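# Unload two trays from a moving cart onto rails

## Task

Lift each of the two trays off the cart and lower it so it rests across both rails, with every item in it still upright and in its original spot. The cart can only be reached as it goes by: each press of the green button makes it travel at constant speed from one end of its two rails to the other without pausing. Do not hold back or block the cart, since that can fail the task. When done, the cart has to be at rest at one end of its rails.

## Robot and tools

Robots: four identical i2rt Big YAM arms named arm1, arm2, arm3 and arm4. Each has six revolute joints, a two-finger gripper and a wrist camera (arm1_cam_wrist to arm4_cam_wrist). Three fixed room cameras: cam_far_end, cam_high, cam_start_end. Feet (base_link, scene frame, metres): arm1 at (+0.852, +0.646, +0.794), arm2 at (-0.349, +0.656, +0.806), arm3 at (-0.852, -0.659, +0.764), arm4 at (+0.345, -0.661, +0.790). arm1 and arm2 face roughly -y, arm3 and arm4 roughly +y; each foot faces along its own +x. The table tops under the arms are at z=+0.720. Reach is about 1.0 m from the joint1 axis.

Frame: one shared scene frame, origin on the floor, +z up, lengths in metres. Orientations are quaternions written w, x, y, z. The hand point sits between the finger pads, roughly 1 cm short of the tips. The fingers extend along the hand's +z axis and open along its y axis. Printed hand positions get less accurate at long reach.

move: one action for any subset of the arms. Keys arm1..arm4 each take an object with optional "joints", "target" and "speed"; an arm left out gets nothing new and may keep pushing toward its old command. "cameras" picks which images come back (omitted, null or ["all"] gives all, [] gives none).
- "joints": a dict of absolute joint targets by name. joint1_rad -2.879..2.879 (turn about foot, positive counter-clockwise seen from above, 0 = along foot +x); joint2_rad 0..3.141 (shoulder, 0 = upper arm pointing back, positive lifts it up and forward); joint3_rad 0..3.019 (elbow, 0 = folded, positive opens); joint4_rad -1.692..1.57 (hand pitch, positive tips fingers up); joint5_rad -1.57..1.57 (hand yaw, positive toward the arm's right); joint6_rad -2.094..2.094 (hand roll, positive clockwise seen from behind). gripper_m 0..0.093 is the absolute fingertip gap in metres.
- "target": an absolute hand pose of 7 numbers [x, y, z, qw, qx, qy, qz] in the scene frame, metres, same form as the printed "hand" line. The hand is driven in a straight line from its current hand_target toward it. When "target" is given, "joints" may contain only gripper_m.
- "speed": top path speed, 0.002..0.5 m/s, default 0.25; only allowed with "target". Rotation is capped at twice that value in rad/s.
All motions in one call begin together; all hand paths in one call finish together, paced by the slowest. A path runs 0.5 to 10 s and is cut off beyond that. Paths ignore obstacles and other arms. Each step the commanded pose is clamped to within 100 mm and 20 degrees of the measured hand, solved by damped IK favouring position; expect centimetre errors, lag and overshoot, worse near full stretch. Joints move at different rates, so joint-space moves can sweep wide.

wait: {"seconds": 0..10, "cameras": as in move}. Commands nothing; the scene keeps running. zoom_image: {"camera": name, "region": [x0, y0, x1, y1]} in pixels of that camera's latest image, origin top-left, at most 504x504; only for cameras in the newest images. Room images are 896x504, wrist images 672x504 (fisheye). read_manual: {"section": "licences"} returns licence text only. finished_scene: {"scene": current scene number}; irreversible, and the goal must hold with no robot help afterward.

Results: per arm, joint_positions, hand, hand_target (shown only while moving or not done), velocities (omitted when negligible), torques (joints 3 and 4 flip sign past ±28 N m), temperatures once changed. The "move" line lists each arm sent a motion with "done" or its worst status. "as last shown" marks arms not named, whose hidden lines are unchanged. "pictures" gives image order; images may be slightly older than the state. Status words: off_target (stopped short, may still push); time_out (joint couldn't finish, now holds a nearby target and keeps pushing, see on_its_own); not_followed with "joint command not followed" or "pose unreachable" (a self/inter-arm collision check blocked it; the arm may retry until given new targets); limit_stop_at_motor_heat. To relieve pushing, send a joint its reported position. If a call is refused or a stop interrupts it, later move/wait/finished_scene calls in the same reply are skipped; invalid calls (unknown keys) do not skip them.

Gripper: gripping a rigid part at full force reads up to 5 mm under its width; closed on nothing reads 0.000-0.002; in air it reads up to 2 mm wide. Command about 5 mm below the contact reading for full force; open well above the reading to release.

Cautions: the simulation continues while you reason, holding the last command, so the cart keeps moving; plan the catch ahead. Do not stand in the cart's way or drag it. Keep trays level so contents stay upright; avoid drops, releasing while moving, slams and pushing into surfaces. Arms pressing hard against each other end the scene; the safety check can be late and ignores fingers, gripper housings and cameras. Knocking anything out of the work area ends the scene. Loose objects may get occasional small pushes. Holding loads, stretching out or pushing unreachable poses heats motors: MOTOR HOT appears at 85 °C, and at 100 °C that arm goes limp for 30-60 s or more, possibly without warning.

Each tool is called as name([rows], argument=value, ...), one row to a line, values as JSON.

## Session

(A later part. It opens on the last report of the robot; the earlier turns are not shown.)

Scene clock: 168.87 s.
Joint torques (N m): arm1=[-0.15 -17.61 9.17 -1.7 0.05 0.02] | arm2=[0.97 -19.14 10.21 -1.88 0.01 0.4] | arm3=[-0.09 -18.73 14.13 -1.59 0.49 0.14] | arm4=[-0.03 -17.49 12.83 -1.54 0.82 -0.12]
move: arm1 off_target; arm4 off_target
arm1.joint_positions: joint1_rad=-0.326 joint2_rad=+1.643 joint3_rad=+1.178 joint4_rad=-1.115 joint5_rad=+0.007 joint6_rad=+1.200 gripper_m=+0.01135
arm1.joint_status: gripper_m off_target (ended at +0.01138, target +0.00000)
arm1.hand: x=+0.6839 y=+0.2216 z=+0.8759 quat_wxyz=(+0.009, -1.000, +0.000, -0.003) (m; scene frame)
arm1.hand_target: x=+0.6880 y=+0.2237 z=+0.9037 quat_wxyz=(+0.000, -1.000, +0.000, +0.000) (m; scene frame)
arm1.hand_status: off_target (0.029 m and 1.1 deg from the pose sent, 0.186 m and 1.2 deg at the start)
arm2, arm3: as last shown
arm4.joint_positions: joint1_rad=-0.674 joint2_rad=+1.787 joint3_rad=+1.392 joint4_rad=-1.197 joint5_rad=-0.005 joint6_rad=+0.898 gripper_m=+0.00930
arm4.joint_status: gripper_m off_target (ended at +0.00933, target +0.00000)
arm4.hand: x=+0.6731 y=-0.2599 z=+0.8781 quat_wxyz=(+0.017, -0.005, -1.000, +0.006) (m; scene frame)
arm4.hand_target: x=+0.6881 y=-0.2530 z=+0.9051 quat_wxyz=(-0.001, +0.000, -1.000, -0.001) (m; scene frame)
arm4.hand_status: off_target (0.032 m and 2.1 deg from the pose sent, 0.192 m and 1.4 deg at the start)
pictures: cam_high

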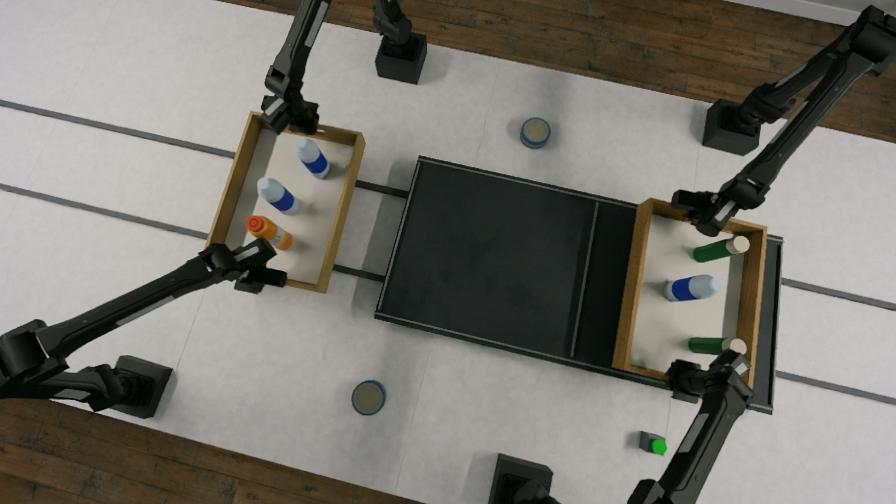

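move(arm2={"target": [-0.520, 0.2400, 0.80, 0, 1, 0, 0], "speed": 0.06}, arm3={"target": [-0.5037, -0.2520, 0.80, 0, 0, 1, 0], "speed": 0.06}, cameras=["cam_high"])

move(arm2={"target": [-0.520, 0.2400, 0.783, 0, 1, 0, 0], "speed": 0.03}, arm3={"target": [-0.5037, -0.2520, 0.787, 0, 0, 1, 0], "speed": 0.03}, cameras=[])

move(arm2={"target": [-0.520, 0.2400, 0.773, 0, 1, 0, 0], "speed": 0.02}, arm3={"target": [-0.5037, -0.2520, 0.775, 0, 0, 1, 0], "speed": 0.02}, cameras=["arm2_cam_wrist", "arm3_cam_wrist", "cam_high"])

Scene clock: 185.53 s.
Joint torques (N m): arm1=[-0.85 -18.61 9.44 -1.55 0.05 -0.03] | arm2=[0.91 -17.9 8.31 -0.68 0.01 0.38] | arm3=[0.91 -20.37 9.03 -0.4 0.57 0.12] | arm4=[0.03 -17.79 12.81 -1.57 0.81 -0.12]
Heat: arm1: hottest joint3_rad 48 °C; arm2: hottest joint3_rad 47 °C; arm3: hottest joint3_rad 47 °C; arm4: hottest joint3_rad 73 °C.
move: arm2 off_target; arm3 off_target
arm1, arm4: as last shown
arm2.joint_positions: joint1_rad=-0.396 joint2_rad=+1.784 joint3_rad=+1.039 joint4_rad=-0.845 joint5_rad=-0.012 joint6_rad=+1.151 gripper_m=+0.00927
arm2.hand: x=-0.5228 y=+0.2473 z=+0.7877 quat_wxyz=(+0.009, -1.000, -0.007, -0.003) (m; scene frame)
arm2.hand_target: x=-0.5200 y=+0.2401 z=+0.7999 quat_wxyz=(+0.000, -1.000, +0.000, +0.000) (m; scene frame)
arm2.hand_status: off_target (0.015 m and 1.3 deg from the pose sent, 0.075 m and 1.4 deg at the start)
arm3.joint_positions: joint1_rad=-0.659 joint2_rad=+1.912 joint3_rad=+1.363 joint4_rad=-1.034 joint5_rad=-0.003 joint6_rad=+0.850 gripper_m=+0.00891
arm3.hand: x=-0.5108 y=-0.2469 z=+0.7873 quat_wxyz=(+0.007, +0.015, -1.000, -0.002) (m; scene frame)
arm3.hand_target: x=-0.5039 y=-0.2519 z=+0.7997 quat_wxyz=(+0.000, +0.000, -1.000, +0.000) (m; scene frame)
arm3.hand_status: off_target (0.015 m and 1.9 deg from the pose sent, 0.076 m and 2.0 deg at the start)
pictures: cam_high

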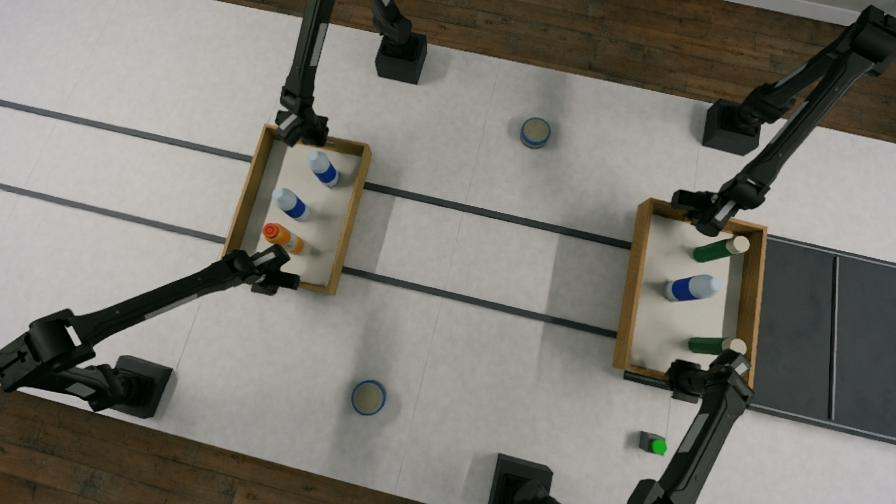

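Scene clock: 186.60 s.
Joint torques (N m): arm1=[-0.26 -18.43 9.62 -1.7 0.03 -0.01] | arm2=[0.73 -16.62 7.9 -0.27 0.52 0.38] | arm3=[0.79 -20.13 8.79 0.31 0.34 0.09] | arm4=[0.09 -17.61 12.82 -1.52 0.83 -0.13]
move: arm2 done; arm3 done
arm1, arm4: as last shown
arm2.joint_positions: joint1_rad=-0.396 joint2_rad=+1.800 joint3_rad=+1.030 joint4_rad=-0.816 joint5_rad=-0.027 joint6_rad=+1.152 gripper_m=+0.00927
arm2.hand: x=-0.5207 y=+0.2462 z=+0.7784 quat_wxyz=(+0.004, -1.000, -0.007, -0.009) (m; scene frame)
arm2.hand_target: x=-0.5200 y=+0.2401 z=+0.7830 quat_wxyz=(+0.000, -1.000, +0.000, +0.000) (m; scene frame)
arm2.hand_status: done (0.008 m and 1.4 deg from the pose sent, 0.009 m and 1.4 deg at the start)
arm3.joint_positions: joint1_rad=-0.659 joint2_rad=+1.914 joint3_rad=+1.356 joint4_rad=-1.021 joint5_rad=+0.005 joint6_rad=+0.854 gripper_m=+0.00891
arm3.hand: x=-0.5101 y=-0.2479 z=+0.7838 quat_wxyz=(+0.004, +0.013, -1.000, -0.001) (m; scene frame)
arm3.hand_target: x=-0.5038 y=-0.2520 z=+0.7870 quat_wxyz=(+0.000, +0.000, -1.000, +0.000) (m; scene frame)
arm3.hand_status: done (0.008 m and 1.5 deg from the pose sent, 0.009 m and 1.9 deg at the start)
pictures: none

Scene clock: 187.70 s.
Joint torques (N m): arm1=[0.21 -17.79 9.44 -1.69 0.11 0.03] | arm2=[0.85 -15.38 7.87 0.02 0.59 0.38] | arm3=[0.15 -18.61 8.02 1.35 0.31 0.13] | arm4=[0.15 -17.73 12.83 -1.54 0.82 -0.12]
move: arm2 done; arm3 off_target
arm1, arm4: as last shown
arm2.joint_positions: joint1_rad=-0.396 joint2_rad=+1.803 joint3_rad=+1.024 joint4_rad=-0.796 joint5_rad=-0.029 joint6_rad=+1.152 gripper_m=+0.00927
arm2.hand: x=-0.5209 y=+0.2450 z=+0.7753 quat_wxyz=(-0.001, -1.000, -0.007, -0.008) (m; scene frame)
arm2.hand_target: x=-0.5199 y=+0.2401 z=+0.7730 quat_wxyz=(+0.000, -1.000, +0.000, +0.000) (m; scene frame)
arm2.hand_status: done (0.006 m and 1.2 deg from the pose sent, 0.008 m and 1.4 deg at the start)
arm3.joint_positions: joint1_rad=-0.659 joint2_rad=+1.914 joint3_rad=+1.354 joint4_rad=-1.015 joint5_rad=+0.005 joint6_rad=+0.857 gripper_m=+0.00891
arm3.hand: x=-0.5096 y=-0.2473 z=+0.7833 quat_wxyz=(+0.002, +0.011, -1.000, -0.003) (m; scene frame)
arm3.hand_target: x=-0.5039 y=-0.2521 z=+0.7752 quat_wxyz=(+0.000, +0.000, -1.000, +0.000) (m; scene frame)
arm3.hand_status: off_target (0.011 m and 1.4 deg from the pose sent, 0.012 m and 1.5 deg at the start)
pictures: arm2_cam_wrist, arm3_cam_wrist, cam_high

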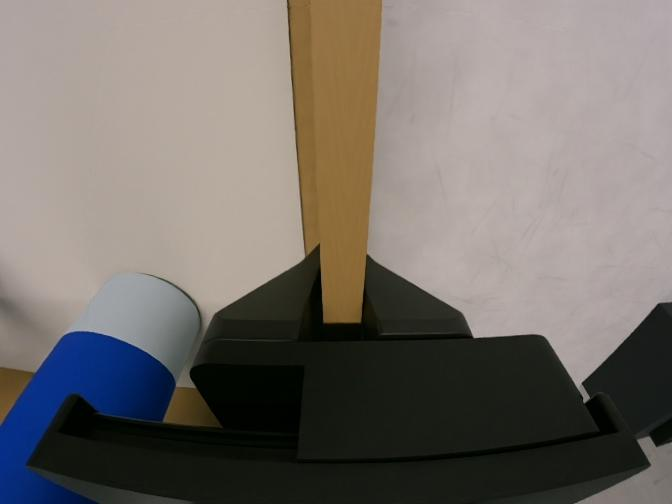

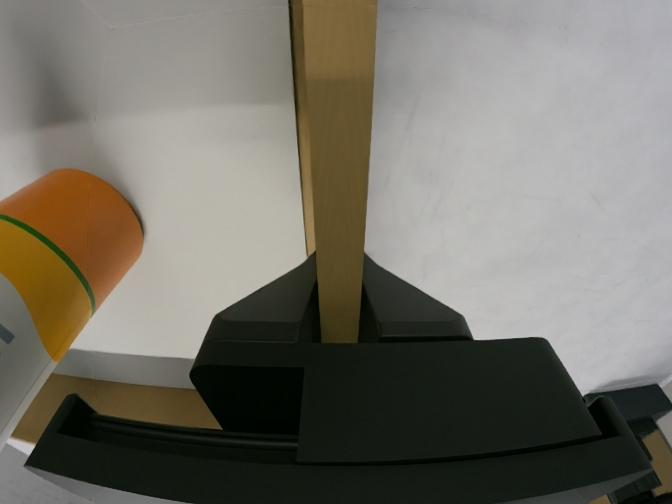

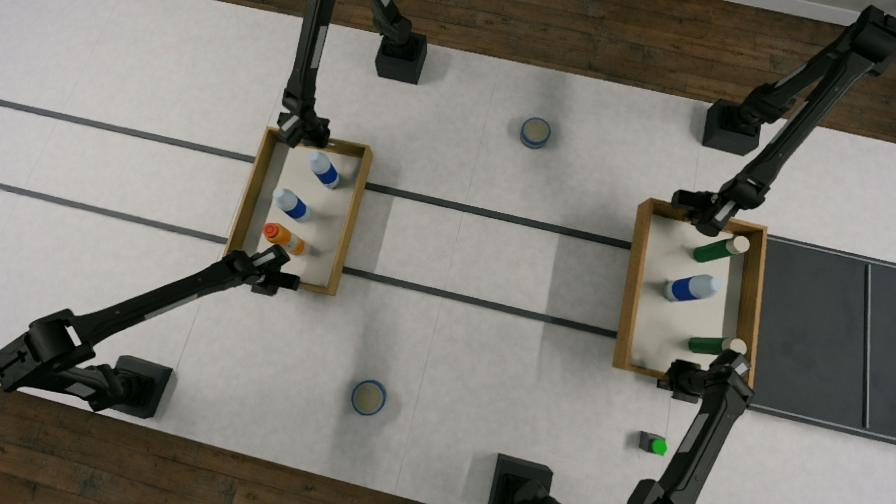

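move(arm2={"target": [-0.521, 0.2405, 0.775, 0, 1, 0, 0], "speed": 0.03}, arm3={"target": [-0.505, -0.2510, 0.781, 0, 0, 1, 0], "speed": 0.03}, cameras=[])

move(arm2={"joints": {"gripper_m": 0.016}}, arm3={"joints": {"gripper_m": 0.016}}, cameras=[])

move(arm2={"joints": {"gripper_m": 0.05}}, arm3={"joints": {"gripper_m": 0.05}}, cameras=["cam_high"])

move(arm2={"target": [-0.521, 0.2405, 0.93, 0, 1, 0, 0], "speed": 0.08, "joints": {"gripper_m": 0.066}}, arm3={"target": [-0.505, -0.2510, 0.93, 0, 0, 1, 0], "speed": 0.08, "joints": {"gripper_m": 0.066}}, cameras=["cam_high"])

Scene clock: 195.43 s.
Joint torques (N m): arm1=[-0.21 -18.55 9.21 -1.69 0.11 -0.01] | arm2=[0.79 -15.85 7.87 -0.18 0.61 0.35] | arm3=[0.62 -19.55 8.23 0.59 0.29 0.12] | arm4=[0.03 -17.55 12.77 -1.57 0.82 -0.12]
move: arm2 done; arm3 done
arm1, arm4: as last shown
arm2.joint_positions: joint1_rad=-0.396 joint2_rad=+1.803 joint3_rad=+1.024 joint4_rad=-0.796 joint5_rad=-0.029 joint6_rad=+1.152 gripper_m=+0.00927
arm2.hand: x=-0.5209 y=+0.2450 z=+0.7753 quat_wxyz=(-0.001, -1.000, -0.007, -0.008) (m; scene frame)
arm2.hand_target: x=-0.5210 y=+0.2406 z=+0.7750 quat_wxyz=(+0.000, -1.000, +0.000, +0.000) (m; scene frame)
arm2.hand_status: done (0.004 m and 1.2 deg from the pose sent, 0.004 m and 1.2 deg at the start)
arm3.joint_positions: joint1_rad=-0.659 joint2_rad=+1.914 joint3_rad=+1.354 joint4_rad=-1.015 joint5_rad=+0.005 joint6_rad=+0.858 gripper_m=+0.00891
arm3.hand: x=-0.5096 y=-0.2473 z=+0.7833 quat_wxyz=(+0.002, +0.011, -1.000, -0.003) (m; scene frame)
arm3.hand_target: x=-0.5051 y=-0.2510 z=+0.7810 quat_wxyz=(+0.000, +0.000, -1.000, +0.000) (m; scene frame)
arm3.hand_status: done (0.006 m and 1.3 deg from the pose sent, 0.006 m and 1.4 deg at the start)
pictures: none

Scene clock: 195.97 s.
Joint torques (N m): arm1=[-0.5 -18.02 9.14 -1.66 0.06 0.02] | arm2=[0.67 -15.91 7.87 -0.18 0.16 0.19] | arm3=[0.79 -19.31 8.16 0.61 0.15 0.11] | arm4=[-0.09 -17.61 12.85 -1.54 0.82 -0.12]
move: arm2 done; arm3 done
arm1, arm4: as last shown
arm2.joint_positions: joint1_rad=-0.395 joint2_rad=+1.804 joint3_rad=+1.024 joint4_rad=-0.796 joint5_rad=-0.016 joint6_rad=+1.166 gripper_m=+0.01596
arm2.joint_status: all done
arm2.hand: x=-0.5226 y=+0.2459 z=+0.7748 quat_wxyz=(+0.002, -1.000, +0.000, -0.002) (m; scene frame)
arm3.joint_positions: joint1_rad=-0.660 joint2_rad=+1.914 joint3_rad=+1.354 joint4_rad=-1.015 joint5_rad=+0.009 joint6_rad=+0.859 gripper_m=+0.01591
arm3.joint_status: all done
arm3.hand: x=-0.5086 y=-0.2481 z=+0.7833 quat_wxyz=(+0.000, +0.010, -1.000, -0.002) (m; scene frame)
pictures: none

Scene clock: 196.50 s.
Joint torques (N m): arm1=[-0.26 -18.9 9.61 -1.69 0.09 -0.01] | arm2=[0.67 -15.85 7.86 -0.16 0.12 0.19] | arm3=[-0.03 -19.31 8.03 0.65 0.14 0.08] | arm4=[0.21 -17.73 12.85 -1.54 0.82 -0.13]
move: arm2 done; arm3 done
arm1, arm4: as last shown
arm2.joint_positions: joint1_rad=-0.395 joint2_rad=+1.804 joint3_rad=+1.024 joint4_rad=-0.796 joint5_rad=-0.016 joint6_rad=+1.167 gripper_m=+0.04993
arm2.joint_status: all done
arm2.hand: x=-0.5226 y=+0.2459 z=+0.7748 quat_wxyz=(+0.002, -1.000, +0.000, -0.002) (m; scene frame)
arm3.joint_positions: joint1_rad=-0.660 joint2_rad=+1.914 joint3_rad=+1.354 joint4_rad=-1.015 joint5_rad=+0.009 joint6_rad=+0.860 gripper_m=+0.04989
arm3.joint_status: all done
arm3.hand: x=-0.5086 y=-0.2481 z=+0.7833 quat_wxyz=(+0.000, +0.010, -1.000, -0.002) (m; scene frame)
pictures: cam_high

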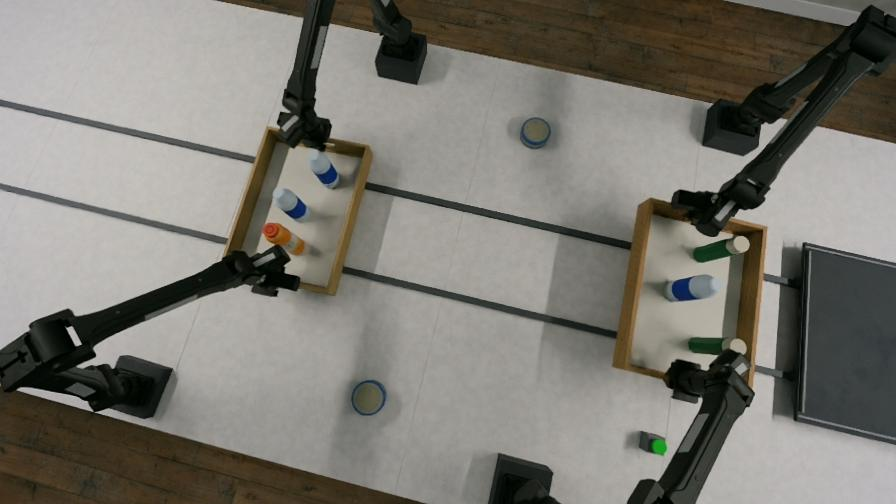

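Scene clock: 198.97 s.
Joint torques (N m): arm1=[0.03 -18.78 9.39 -1.47 0.11 0.01] | arm2=[0.32 -15.79 12.55 -0.64 0.14 0.14] | arm3=[0.38 -18.61 12.75 -0.1 0.13 0.13] | arm4=[0.09 -17.73 12.86 -1.5 0.82 -0.13]
move: arm2 off_target; arm3 off_target
arm1, arm4: as last shown
arm2.joint_positions: joint1_rad=-0.395 joint2_rad=+1.592 joint3_rad=+1.167 joint4_rad=-1.190 joint5_rad=-0.016 joint6_rad=+1.167 gripper_m=+0.06592
arm2.joint_status: all done
arm2.hand: x=-0.5167 y=+0.2549 z=+0.9108 quat_wxyz=(+0.019, -1.000, +0.001, -0.009) (m; scene frame)
arm2.hand_target: x=-0.5207 y=+0.2412 z=+0.9302 quat_wxyz=(+0.000, -1.000, +0.000, +0.000) (m; scene frame)
arm2.hand_status: off_target (0.024 m and 2.5 deg from the pose sent, 0.155 m and 0.3 deg at the start)
arm3.joint_positions: joint1_rad=-0.660 joint2_rad=+1.774 joint3_rad=+1.524 joint4_rad=-1.357 joint5_rad=+0.009 joint6_rad=+0.862 gripper_m=+0.06589
arm3.joint_status: all done
arm3.hand: x=-0.5142 y=-0.2573 z=+0.9151 quat_wxyz=(+0.010, +0.009, -1.000, +0.011) (m; scene frame)
arm3.hand_target: x=-0.5052 y=-0.2514 z=+0.9300 quat_wxyz=(+0.000, +0.000, -1.000, +0.000) (m; scene frame)
arm3.hand_status: off_target (0.019 m and 2.0 deg from the pose sent, 0.147 m and 1.1 deg at the start)
pictures: cam_high

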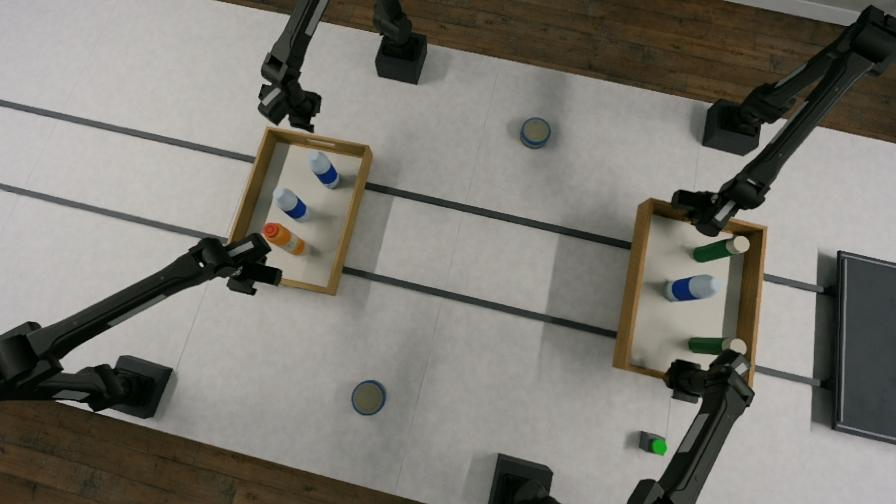

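move(arm1={"target": [0.688, 0.2236, 0.80, 0, 1, 0, 0], "speed": 0.06}, arm4={"target": [0.689, -0.2520, 0.803, 0, 0, 1, 0], "speed": 0.06}, cameras=["cam_high"])

move(arm1={"target": [0.688, 0.2236, 0.785, 0, 1, 0, 0], "speed": 0.03}, arm4={"target": [0.689, -0.2520, 0.79, 0, 0, 1, 0], "speed": 0.03}, cameras=[])

move(arm1={"target": [0.688, 0.2236, 0.775, 0, 1, 0, 0], "speed": 0.02}, arm4={"target": [0.689, -0.2520, 0.779, 0, 0, 1, 0], "speed": 0.02}, cameras=["arm1_cam_wrist", "arm4_cam_wrist"])

Scene clock: 208.23 s.
Joint torques (N m): arm1=[-0.62 -16.15 7.71 -0.05 0.02 -0.04] | arm2=[0.38 -16.03 12.48 -0.65 0.13 0.15] | arm3=[0.73 -18.43 12.59 -0.24 0.11 0.11] | arm4=[-0.03 -19.14 7.54 -0.1 0.72 -0.16]
Heat: arm1: hottest joint3_rad 48 °C; arm2: hottest joint3_rad 46 °C; arm3: hottest joint3_rad 48 °C; arm4: hottest joint3_rad 78 °C.
move: arm1 off_target; arm4 off_target
arm1.joint_positions: joint1_rad=-0.326 joint2_rad=+1.760 joint3_rad=+1.060 joint4_rad=-0.879 joint5_rad=+0.007 joint6_rad=+1.202 gripper_m=+0.01135
arm1.hand: x=+0.6870 y=+0.2276 z=+0.7878 quat_wxyz=(+0.008, -1.000, +0.001, -0.003) (m; scene frame)
arm1.hand_target: x=+0.6881 y=+0.2237 z=+0.7998 quat_wxyz=(+0.000, -1.000, +0.000, +0.000) (m; scene frame)
arm1.hand_status: off_target (0.013 m and 1.0 deg from the pose sent, 0.076 m and 1.1 deg at the start)
arm2, arm3: as last shown
arm2.hand: x=-0.5167 y=+0.2550 z=+0.9108 quat_wxyz=(+0.019, -1.000, +0.001, -0.010) (m; scene frame)
arm3.hand: x=-0.5142 y=-0.2573 z=+0.9151 quat_wxyz=(+0.010, +0.008, -1.000, +0.011) (m; scene frame)
arm4.joint_positions: joint1_rad=-0.674 joint2_rad=+1.915 joint3_rad=+1.330 joint4_rad=-0.994 joint5_rad=-0.002 joint6_rad=+0.898 gripper_m=+0.00930
arm4.hand: x=+0.6804 y=-0.2498 z=+0.7924 quat_wxyz=(+0.012, -0.005, -1.000, +0.002) (m; scene frame)
arm4.hand_target: x=+0.6888 y=-0.2522 z=+0.8029 quat_wxyz=(+0.000, +0.000, -1.000, +0.000) (m; scene frame)
arm4.hand_status: off_target (0.014 m and 1.5 deg from the pose sent, 0.077 m and 2.1 deg at the start)
pictures: cam_high

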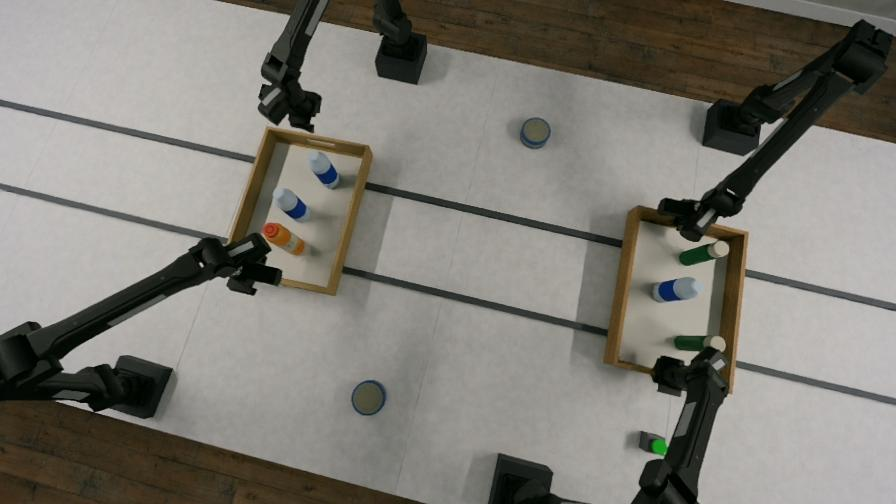

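Scene clock: 209.23 s.
Joint torques (N m): arm1=[0.21 -14.74 7.21 0.12 0.43 0.01] | arm2=[0.44 -15.91 12.51 -0.69 0.14 0.14] | arm3=[1.14 -18.78 12.75 0.12 0.11 0.08] | arm4=[-0.21 -17.67 7.43 0.29 0.43 -0.16]
move: arm1 done; arm4 done
arm1.joint_positions: joint1_rad=-0.326 joint2_rad=+1.773 joint3_rad=+1.049 joint4_rad=-0.848 joint5_rad=-0.003 joint6_rad=+1.201 gripper_m=+0.01135
arm1.hand: x=+0.6886 y=+0.2267 z=+0.7791 quat_wxyz=(+0.003, -1.000, +0.000, -0.007) (m; scene frame)
arm1.hand_target: x=+0.6881 y=+0.2236 z=+0.7850 quat_wxyz=(+0.000, -1.000, +0.000, +0.000) (m; scene frame)
arm1.hand_status: done (0.007 m and 0.8 deg from the pose sent, 0.005 m and 1.0 deg at the start)
arm2, arm3: as last shown
arm4.joint_positions: joint1_rad=-0.674 joint2_rad=+1.915 joint3_rad=+1.322 joint4_rad=-0.974 joint5_rad=+0.005 joint6_rad=+0.898 gripper_m=+0.00930
arm4.hand: x=+0.6821 y=-0.2497 z=+0.7897 quat_wxyz=(+0.005, -0.005, -1.000, +0.000) (m; scene frame)
arm4.hand_target: x=+0.6889 y=-0.2520 z=+0.7900 quat_wxyz=(+0.000, +0.000, -1.000, +0.000) (m; scene frame)
arm4.hand_status: done (0.007 m and 0.8 deg from the pose sent, 0.009 m and 1.5 deg at the start)
pictures: none

Scene clock: 210.27 s.
Joint torques (N m): arm1=[-0.85 -14.92 7.3 0.21 0.74 0.05] | arm2=[0.44 -15.97 12.51 -0.66 0.13 0.13] | arm3=[0.91 -18.73 12.64 0.01 0.09 0.13] | arm4=[0.03 -16.5 7.16 0.46 0.14 -0.18]
move: arm1 done; arm4 done
arm1.joint_positions: joint1_rad=-0.326 joint2_rad=+1.784 joint3_rad=+1.042 joint4_rad=-0.827 joint5_rad=-0.012 joint6_rad=+1.197 gripper_m=+0.01135
arm1.hand: x=+0.6900 y=+0.2260 z=+0.7724 quat_wxyz=(+0.000, -1.000, -0.001, -0.010) (m; scene frame)
arm1.hand_target: x=+0.6881 y=+0.2236 z=+0.7749 quat_wxyz=(+0.000, -1.000, +0.000, +0.000) (m; scene frame)
arm1.hand_status: done (0.004 m and 1.2 deg from the pose sent, 0.005 m and 0.8 deg at the start)
arm2, arm3: as last shown
arm4.joint_positions: joint1_rad=-0.674 joint2_rad=+1.915 joint3_rad=+1.316 joint4_rad=-0.953 joint5_rad=+0.011 joint6_rad=+0.898 gripper_m=+0.00930
arm4.hand: x=+0.6846 y=-0.2483 z=+0.7876 quat_wxyz=(-0.002, -0.005, -1.000, -0.004) (m; scene frame)
arm4.hand_target: x=+0.6887 y=-0.2521 z=+0.7791 quat_wxyz=(+0.000, +0.000, -1.000, +0.000) (m; scene frame)
arm4.hand_status: done (0.010 m and 0.8 deg from the pose sent, 0.013 m and 0.9 deg at the start)
pictures: arm1_cam_wrist, arm4_cam_wrist

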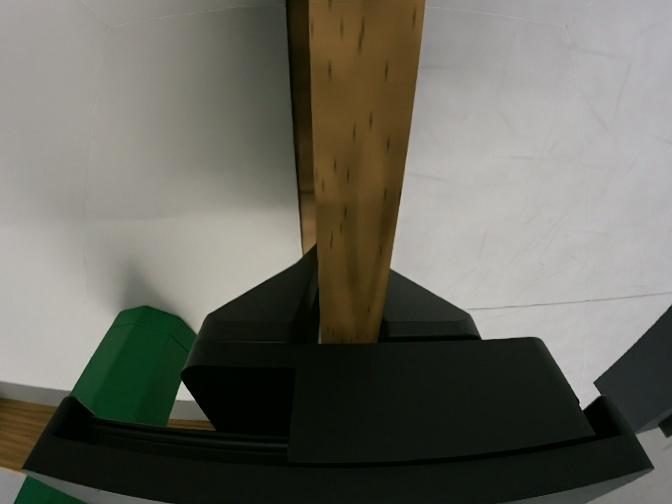

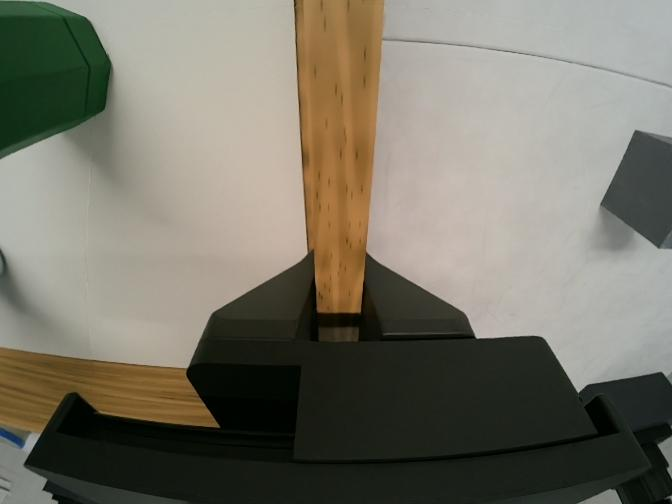

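move(arm1={"target": [0.688, 0.2236, 0.7725, 0, 1, 0, 0], "speed": 0.03}, arm4={"target": [0.689, -0.2510, 0.785, 0, 0, 1, 0], "speed": 0.03}, cameras=[])

move(arm1={"joints": {"gripper_m": 0.018}}, arm4={"joints": {"gripper_m": 0.017}}, cameras=[])

move(arm1={"joints": {"gripper_m": 0.05}}, arm4={"joints": {"gripper_m": 0.05}}, cameras=["cam_high"])

move(arm1={"target": [0.688, 0.2236, 0.93, 0, 1, 0, 0], "speed": 0.08, "joints": {"gripper_m": 0.066}}, arm4={"target": [0.689, -0.2510, 0.93, 0, 0, 1, 0], "speed": 0.08, "joints": {"gripper_m": 0.066}}, cameras=["cam_high", "cam_far_end"])

move(arm1={"joints": {"joint2_rad": 0.8, "joint3_rad": 2.3, "joint4_rad": -1.5}}, arm2={"joints": {"joint2_rad": 0.8, "joint3_rad": 2.3, "joint4_rad": -1.5}}, arm3={"joints": {"joint2_rad": 0.8, "joint3_rad": 2.3, "joint4_rad": -1.5}}, arm4={"joints": {"joint2_rad": 0.8, "joint3_rad": 2.3, "joint4_rad": -1.5}}, cameras=["cam_high", "cam_far_end"])

zoom_image(camera="cam_high", region=[180, 90, 480, 340])

zoom_image(camera="cam_high", region=[540, 160, 840, 430])

Scene clock: 221.33 s.
Joint torques (N m): arm1=[-0.5 -14.39 7.16 0.46 0.77 0.04] | arm2=[0.5 -15.97 12.42 -0.61 0.14 0.15] | arm3=[1.14 -18.96 12.68 0.01 0.12 0.15] | arm4=[0.09 -17.08 7.66 -0.13 0.13 -0.15]
Heat: arm1: hottest joint3_rad 47 °C; arm2: hottest joint3_rad 46 °C; arm3: hottest joint3_rad 50 °C; arm4: hottest joint3_rad 72 °C.
move: arm1 done; arm4 done
arm1.joint_positions: joint1_rad=-0.326 joint2_rad=+1.785 joint3_rad=+1.042 joint4_rad=-0.824 joint5_rad=-0.012 joint6_rad=+1.196 gripper_m=+0.01135
arm1.hand: x=+0.6899 y=+0.2257 z=+0.7719 quat_wxyz=(-0.001, -1.000, -0.002, -0.010) (m; scene frame)
arm1.hand_target: x=+0.6881 y=+0.2236 z=+0.7725 quat_wxyz=(+0.000, -1.000, +0.000, +0.000) (m; scene frame)
arm1.hand_status: done (0.003 m and 1.2 deg from the pose sent, 0.003 m and 1.2 deg at the start)
arm2, arm3: as last shown
arm4.joint_positions: joint1_rad=-0.674 joint2_rad=+1.916 joint3_rad=+1.316 joint4_rad=-0.952 joint5_rad=+0.012 joint6_rad=+0.898 gripper_m=+0.00930
arm4.hand: x=+0.6847 y=-0.2484 z=+0.7874 quat_wxyz=(-0.003, -0.005, -1.000, -0.004) (m; scene frame)
arm4.hand_target: x=+0.6889 y=-0.2510 z=+0.7849 quat_wxyz=(+0.000, +0.000, -1.000, +0.000) (m; scene frame)
arm4.hand_status: done (0.006 m and 0.8 deg from the pose sent, 0.006 m and 0.9 deg at the start)
pictures: none

Scene clock: 221.83 s.
Joint torques (N m): arm1=[0.15 -14.04 7.06 0.51 0.15 0.01] | arm2=[0.26 -15.85 12.53 -0.7 0.13 0.14] | arm3=[1.14 -18.49 12.77 -0.02 0.1 0.07] | arm4=[0.15 -16.85 7.65 -0.13 0.12 -0.12]
move: arm1 done; arm4 done
arm1.joint_positions: joint1_rad=-0.326 joint2_rad=+1.786 joint3_rad=+1.042 joint4_rad=-0.824 joint5_rad=+0.004 joint6_rad=+1.196 gripper_m=+0.01793
arm1.joint_status: all done
arm1.hand: x=+0.6874 y=+0.2268 z=+0.7714 quat_wxyz=(+0.002, -1.000, -0.002, -0.003) (m; scene frame)
arm2, arm3: as last shown
arm4.joint_positions: joint1_rad=-0.676 joint2_rad=+1.916 joint3_rad=+1.316 joint4_rad=-0.952 joint5_rad=+0.012 joint6_rad=+0.895 gripper_m=+0.01694
arm4.joint_status: all done
arm4.hand: x=+0.6857 y=-0.2492 z=+0.7872 quat_wxyz=(-0.002, -0.005, -1.000, -0.004) (m; scene frame)
pictures: none

Scene clock: 222.37 s.
Joint torques (N m): arm1=[-0.91 -14.15 6.9 0.66 0.12 0.03] | arm2=[0.5 -16.03 12.49 -0.64 0.13 0.14] | arm3=[0.91 -18.37 12.52 0.21 0.12 0.11] | arm4=[0.15 -17.2 7.69 -0.14 0.13 -0.11]
move: arm1 done; arm4 done
arm1.joint_positions: joint1_rad=-0.326 joint2_rad=+1.786 joint3_rad=+1.042 joint4_rad=-0.824 joint5_rad=+0.005 joint6_rad=+1.196 gripper_m=+0.04989
arm1.joint_status: all done
arm1.hand: x=+0.6872 y=+0.2268 z=+0.7714 quat_wxyz=(+0.002, -1.000, -0.002, -0.002) (m; scene frame)
arm2, arm3: as last shown
arm4.joint_positions: joint1_rad=-0.676 joint2_rad=+1.916 joint3_rad=+1.316 joint4_rad=-0.952 joint5_rad=+0.012 joint6_rad=+0.895 gripper_m=+0.04991
arm4.joint_status: all done
arm4.hand: x=+0.6857 y=-0.2492 z=+0.7872 quat_wxyz=(-0.002, -0.005, -1.000, -0.004) (m; scene frame)
pictures: cam_high

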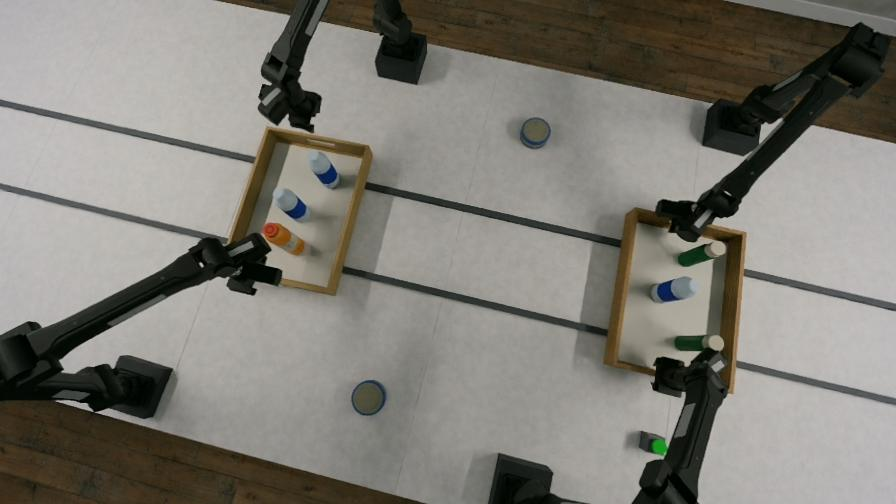

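Scene clock: 224.87 s.
Joint torques (N m): arm1=[-0.67 -14.39 12.05 -0.25 0.17 0.05] | arm2=[0.44 -15.91 12.44 -0.61 0.13 0.14] | arm3=[0.67 -18.9 12.66 0.27 0.14 0.11] | arm4=[0.44 -17.26 11.36 -0.38 0.15 -0.08]
move: arm1 off_target; arm4 off_target
arm1.joint_positions: joint1_rad=-0.326 joint2_rad=+1.577 joint3_rad=+1.187 joint4_rad=-1.219 joint5_rad=+0.005 joint6_rad=+1.196 gripper_m=+0.06590
arm1.joint_status: all done
arm1.hand: x=+0.6913 y=+0.2399 z=+0.9078 quat_wxyz=(+0.022, -1.000, -0.002, -0.010) (m; scene frame)
arm1.hand_target: x=+0.6885 y=+0.2245 z=+0.9301 quat_wxyz=(+0.000, -1.000, +0.000, +0.000) (m; scene frame)
arm1.hand_status: off_target (0.028 m and 2.7 deg from the pose sent, 0.159 m and 0.4 deg at the start)
arm2, arm3: as last shown
arm4.joint_positions: joint1_rad=-0.676 joint2_rad=+1.765 joint3_rad=+1.463 joint4_rad=-1.290 joint5_rad=+0.012 joint6_rad=+0.895 gripper_m=+0.06591
arm4.joint_status: all done
arm4.hand: x=+0.6795 y=-0.2593 z=+0.9141 quat_wxyz=(+0.010, -0.005, -1.000, +0.012) (m; scene frame)
arm4.hand_target: x=+0.6886 y=-0.2515 z=+0.9300 quat_wxyz=(+0.000, +0.000, -1.000, +0.000) (m; scene frame)
arm4.hand_status: off_target (0.020 m and 1.9 deg from the pose sent, 0.143 m and 0.8 deg at the start)
pictures: cam_far_end, cam_high

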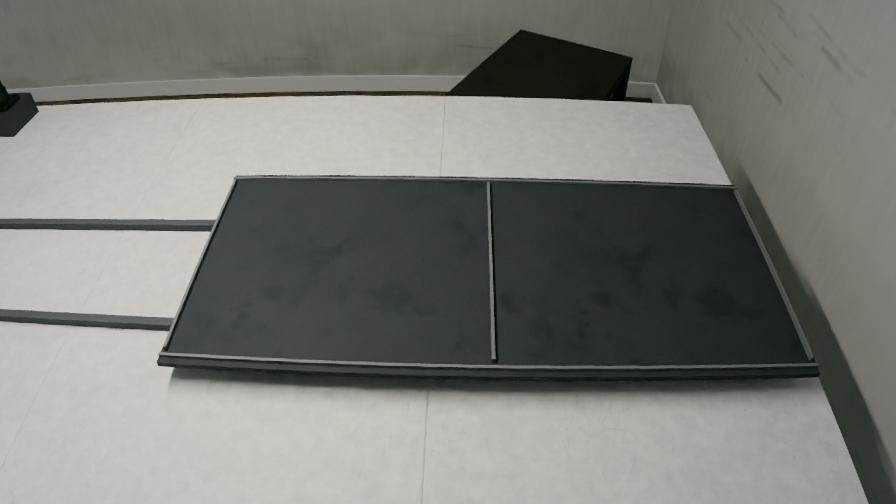

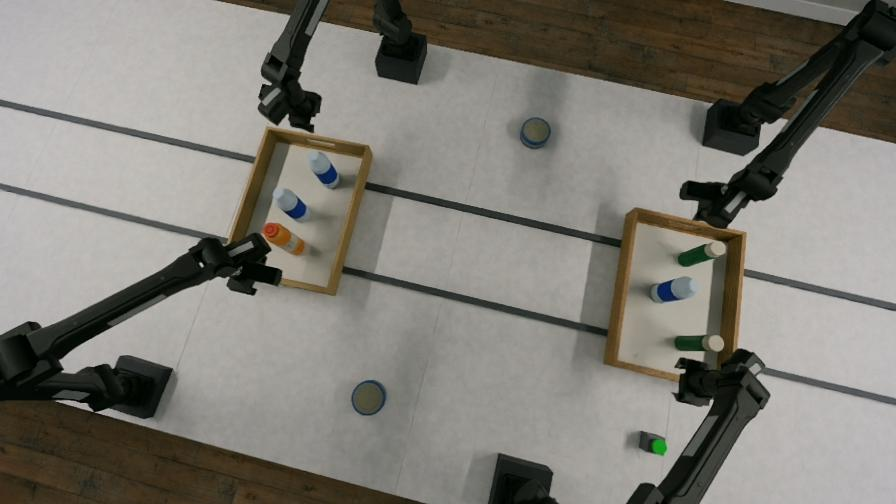

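Scene clock: 227.60 s.
Joint torques (N m): arm1=[-0.97 4.42 3.93 1.84 0.01 -0.09] | arm2=[0.73 5.54 4.05 1.02 -0.01 0.04] | arm3=[1.03 6.12 3.26 1.88 -0.01 0.03] | arm4=[0.15 5.83 2.7 1.31 0.04 -0.16]
move: arm1 done; arm2 done; arm3 done; arm4 done
arm1.joint_positions: joint1_rad=-0.326 joint2_rad=+0.798 joint3_rad=+2.287 joint4_rad=-1.488 joint5_rad=+0.005 joint6_rad=+1.196 gripper_m=+0.06592
arm1.joint_status: all done
arm1.hand: x=+0.8119 y=+0.5640 z=+1.6228 quat_wxyz=(-0.656, -0.710, +0.003, +0.256) (m; scene frame)
arm2.joint_positions: joint1_rad=-0.395 joint2_rad=+0.800 joint3_rad=+2.287 joint4_rad=-1.491 joint5_rad=-0.014 joint6_rad=+1.167 gripper_m=+0.06595
arm2.joint_status: all done
arm2.hand: x=-0.3700 y=+0.5740 z=+1.6347 quat_wxyz=(-0.649, -0.708, -0.009, +0.277) (m; scene frame)
arm3.joint_positions: joint1_rad=-0.660 joint2_rad=+0.797 joint3_rad=+2.299 joint4_rad=-1.491 joint5_rad=+0.010 joint6_rad=+0.862 gripper_m=+0.06592
arm3.joint_status: all done
arm3.hand: x=-0.7967 y=-0.6110 z=+1.5972 quat_wxyz=(-0.459, -0.002, -0.701, -0.546) (m; scene frame)
arm4.joint_positions: joint1_rad=-0.676 joint2_rad=+0.796 joint3_rad=+2.295 joint4_rad=-1.488 joint5_rad=+0.013 joint6_rad=+0.894 gripper_m=+0.06594
arm4.joint_status: all done
arm4.hand: x=+0.4112 y=-0.6018 z=+1.6212 quat_wxyz=(-0.446, -0.012, -0.707, -0.550) (m; scene frame)
pictures: cam_far_end, cam_high

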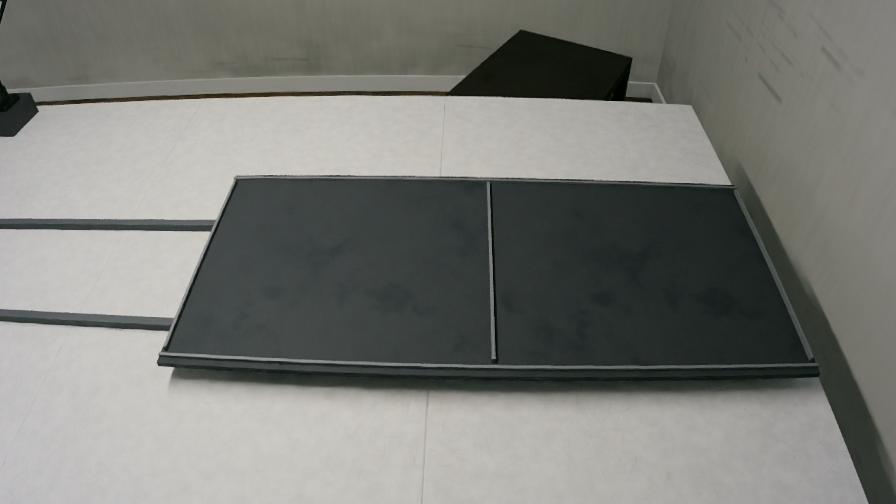

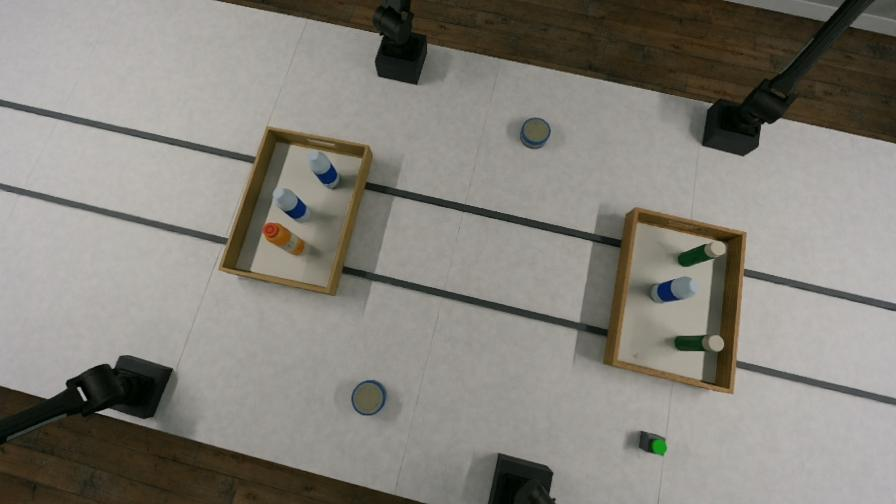

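Scaled by 1.680 from the camera's 896x504 image, which has a finer 1280x720 frame.

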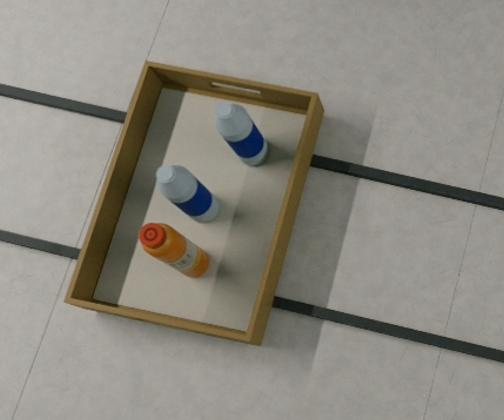

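Scaled by 1.680 from the camera's 896x504 image, which has a finer 1280x720 frame.

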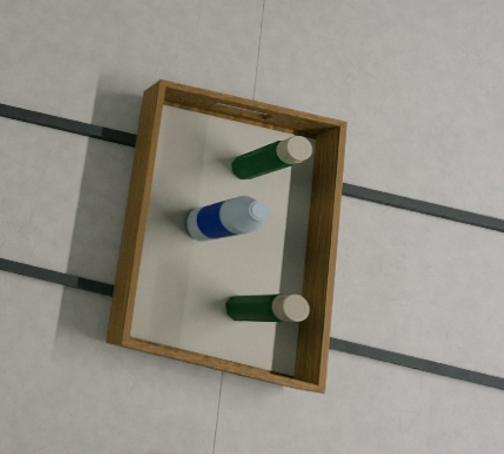

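finished_scene(scene=2)

The scene is finished: the task was done.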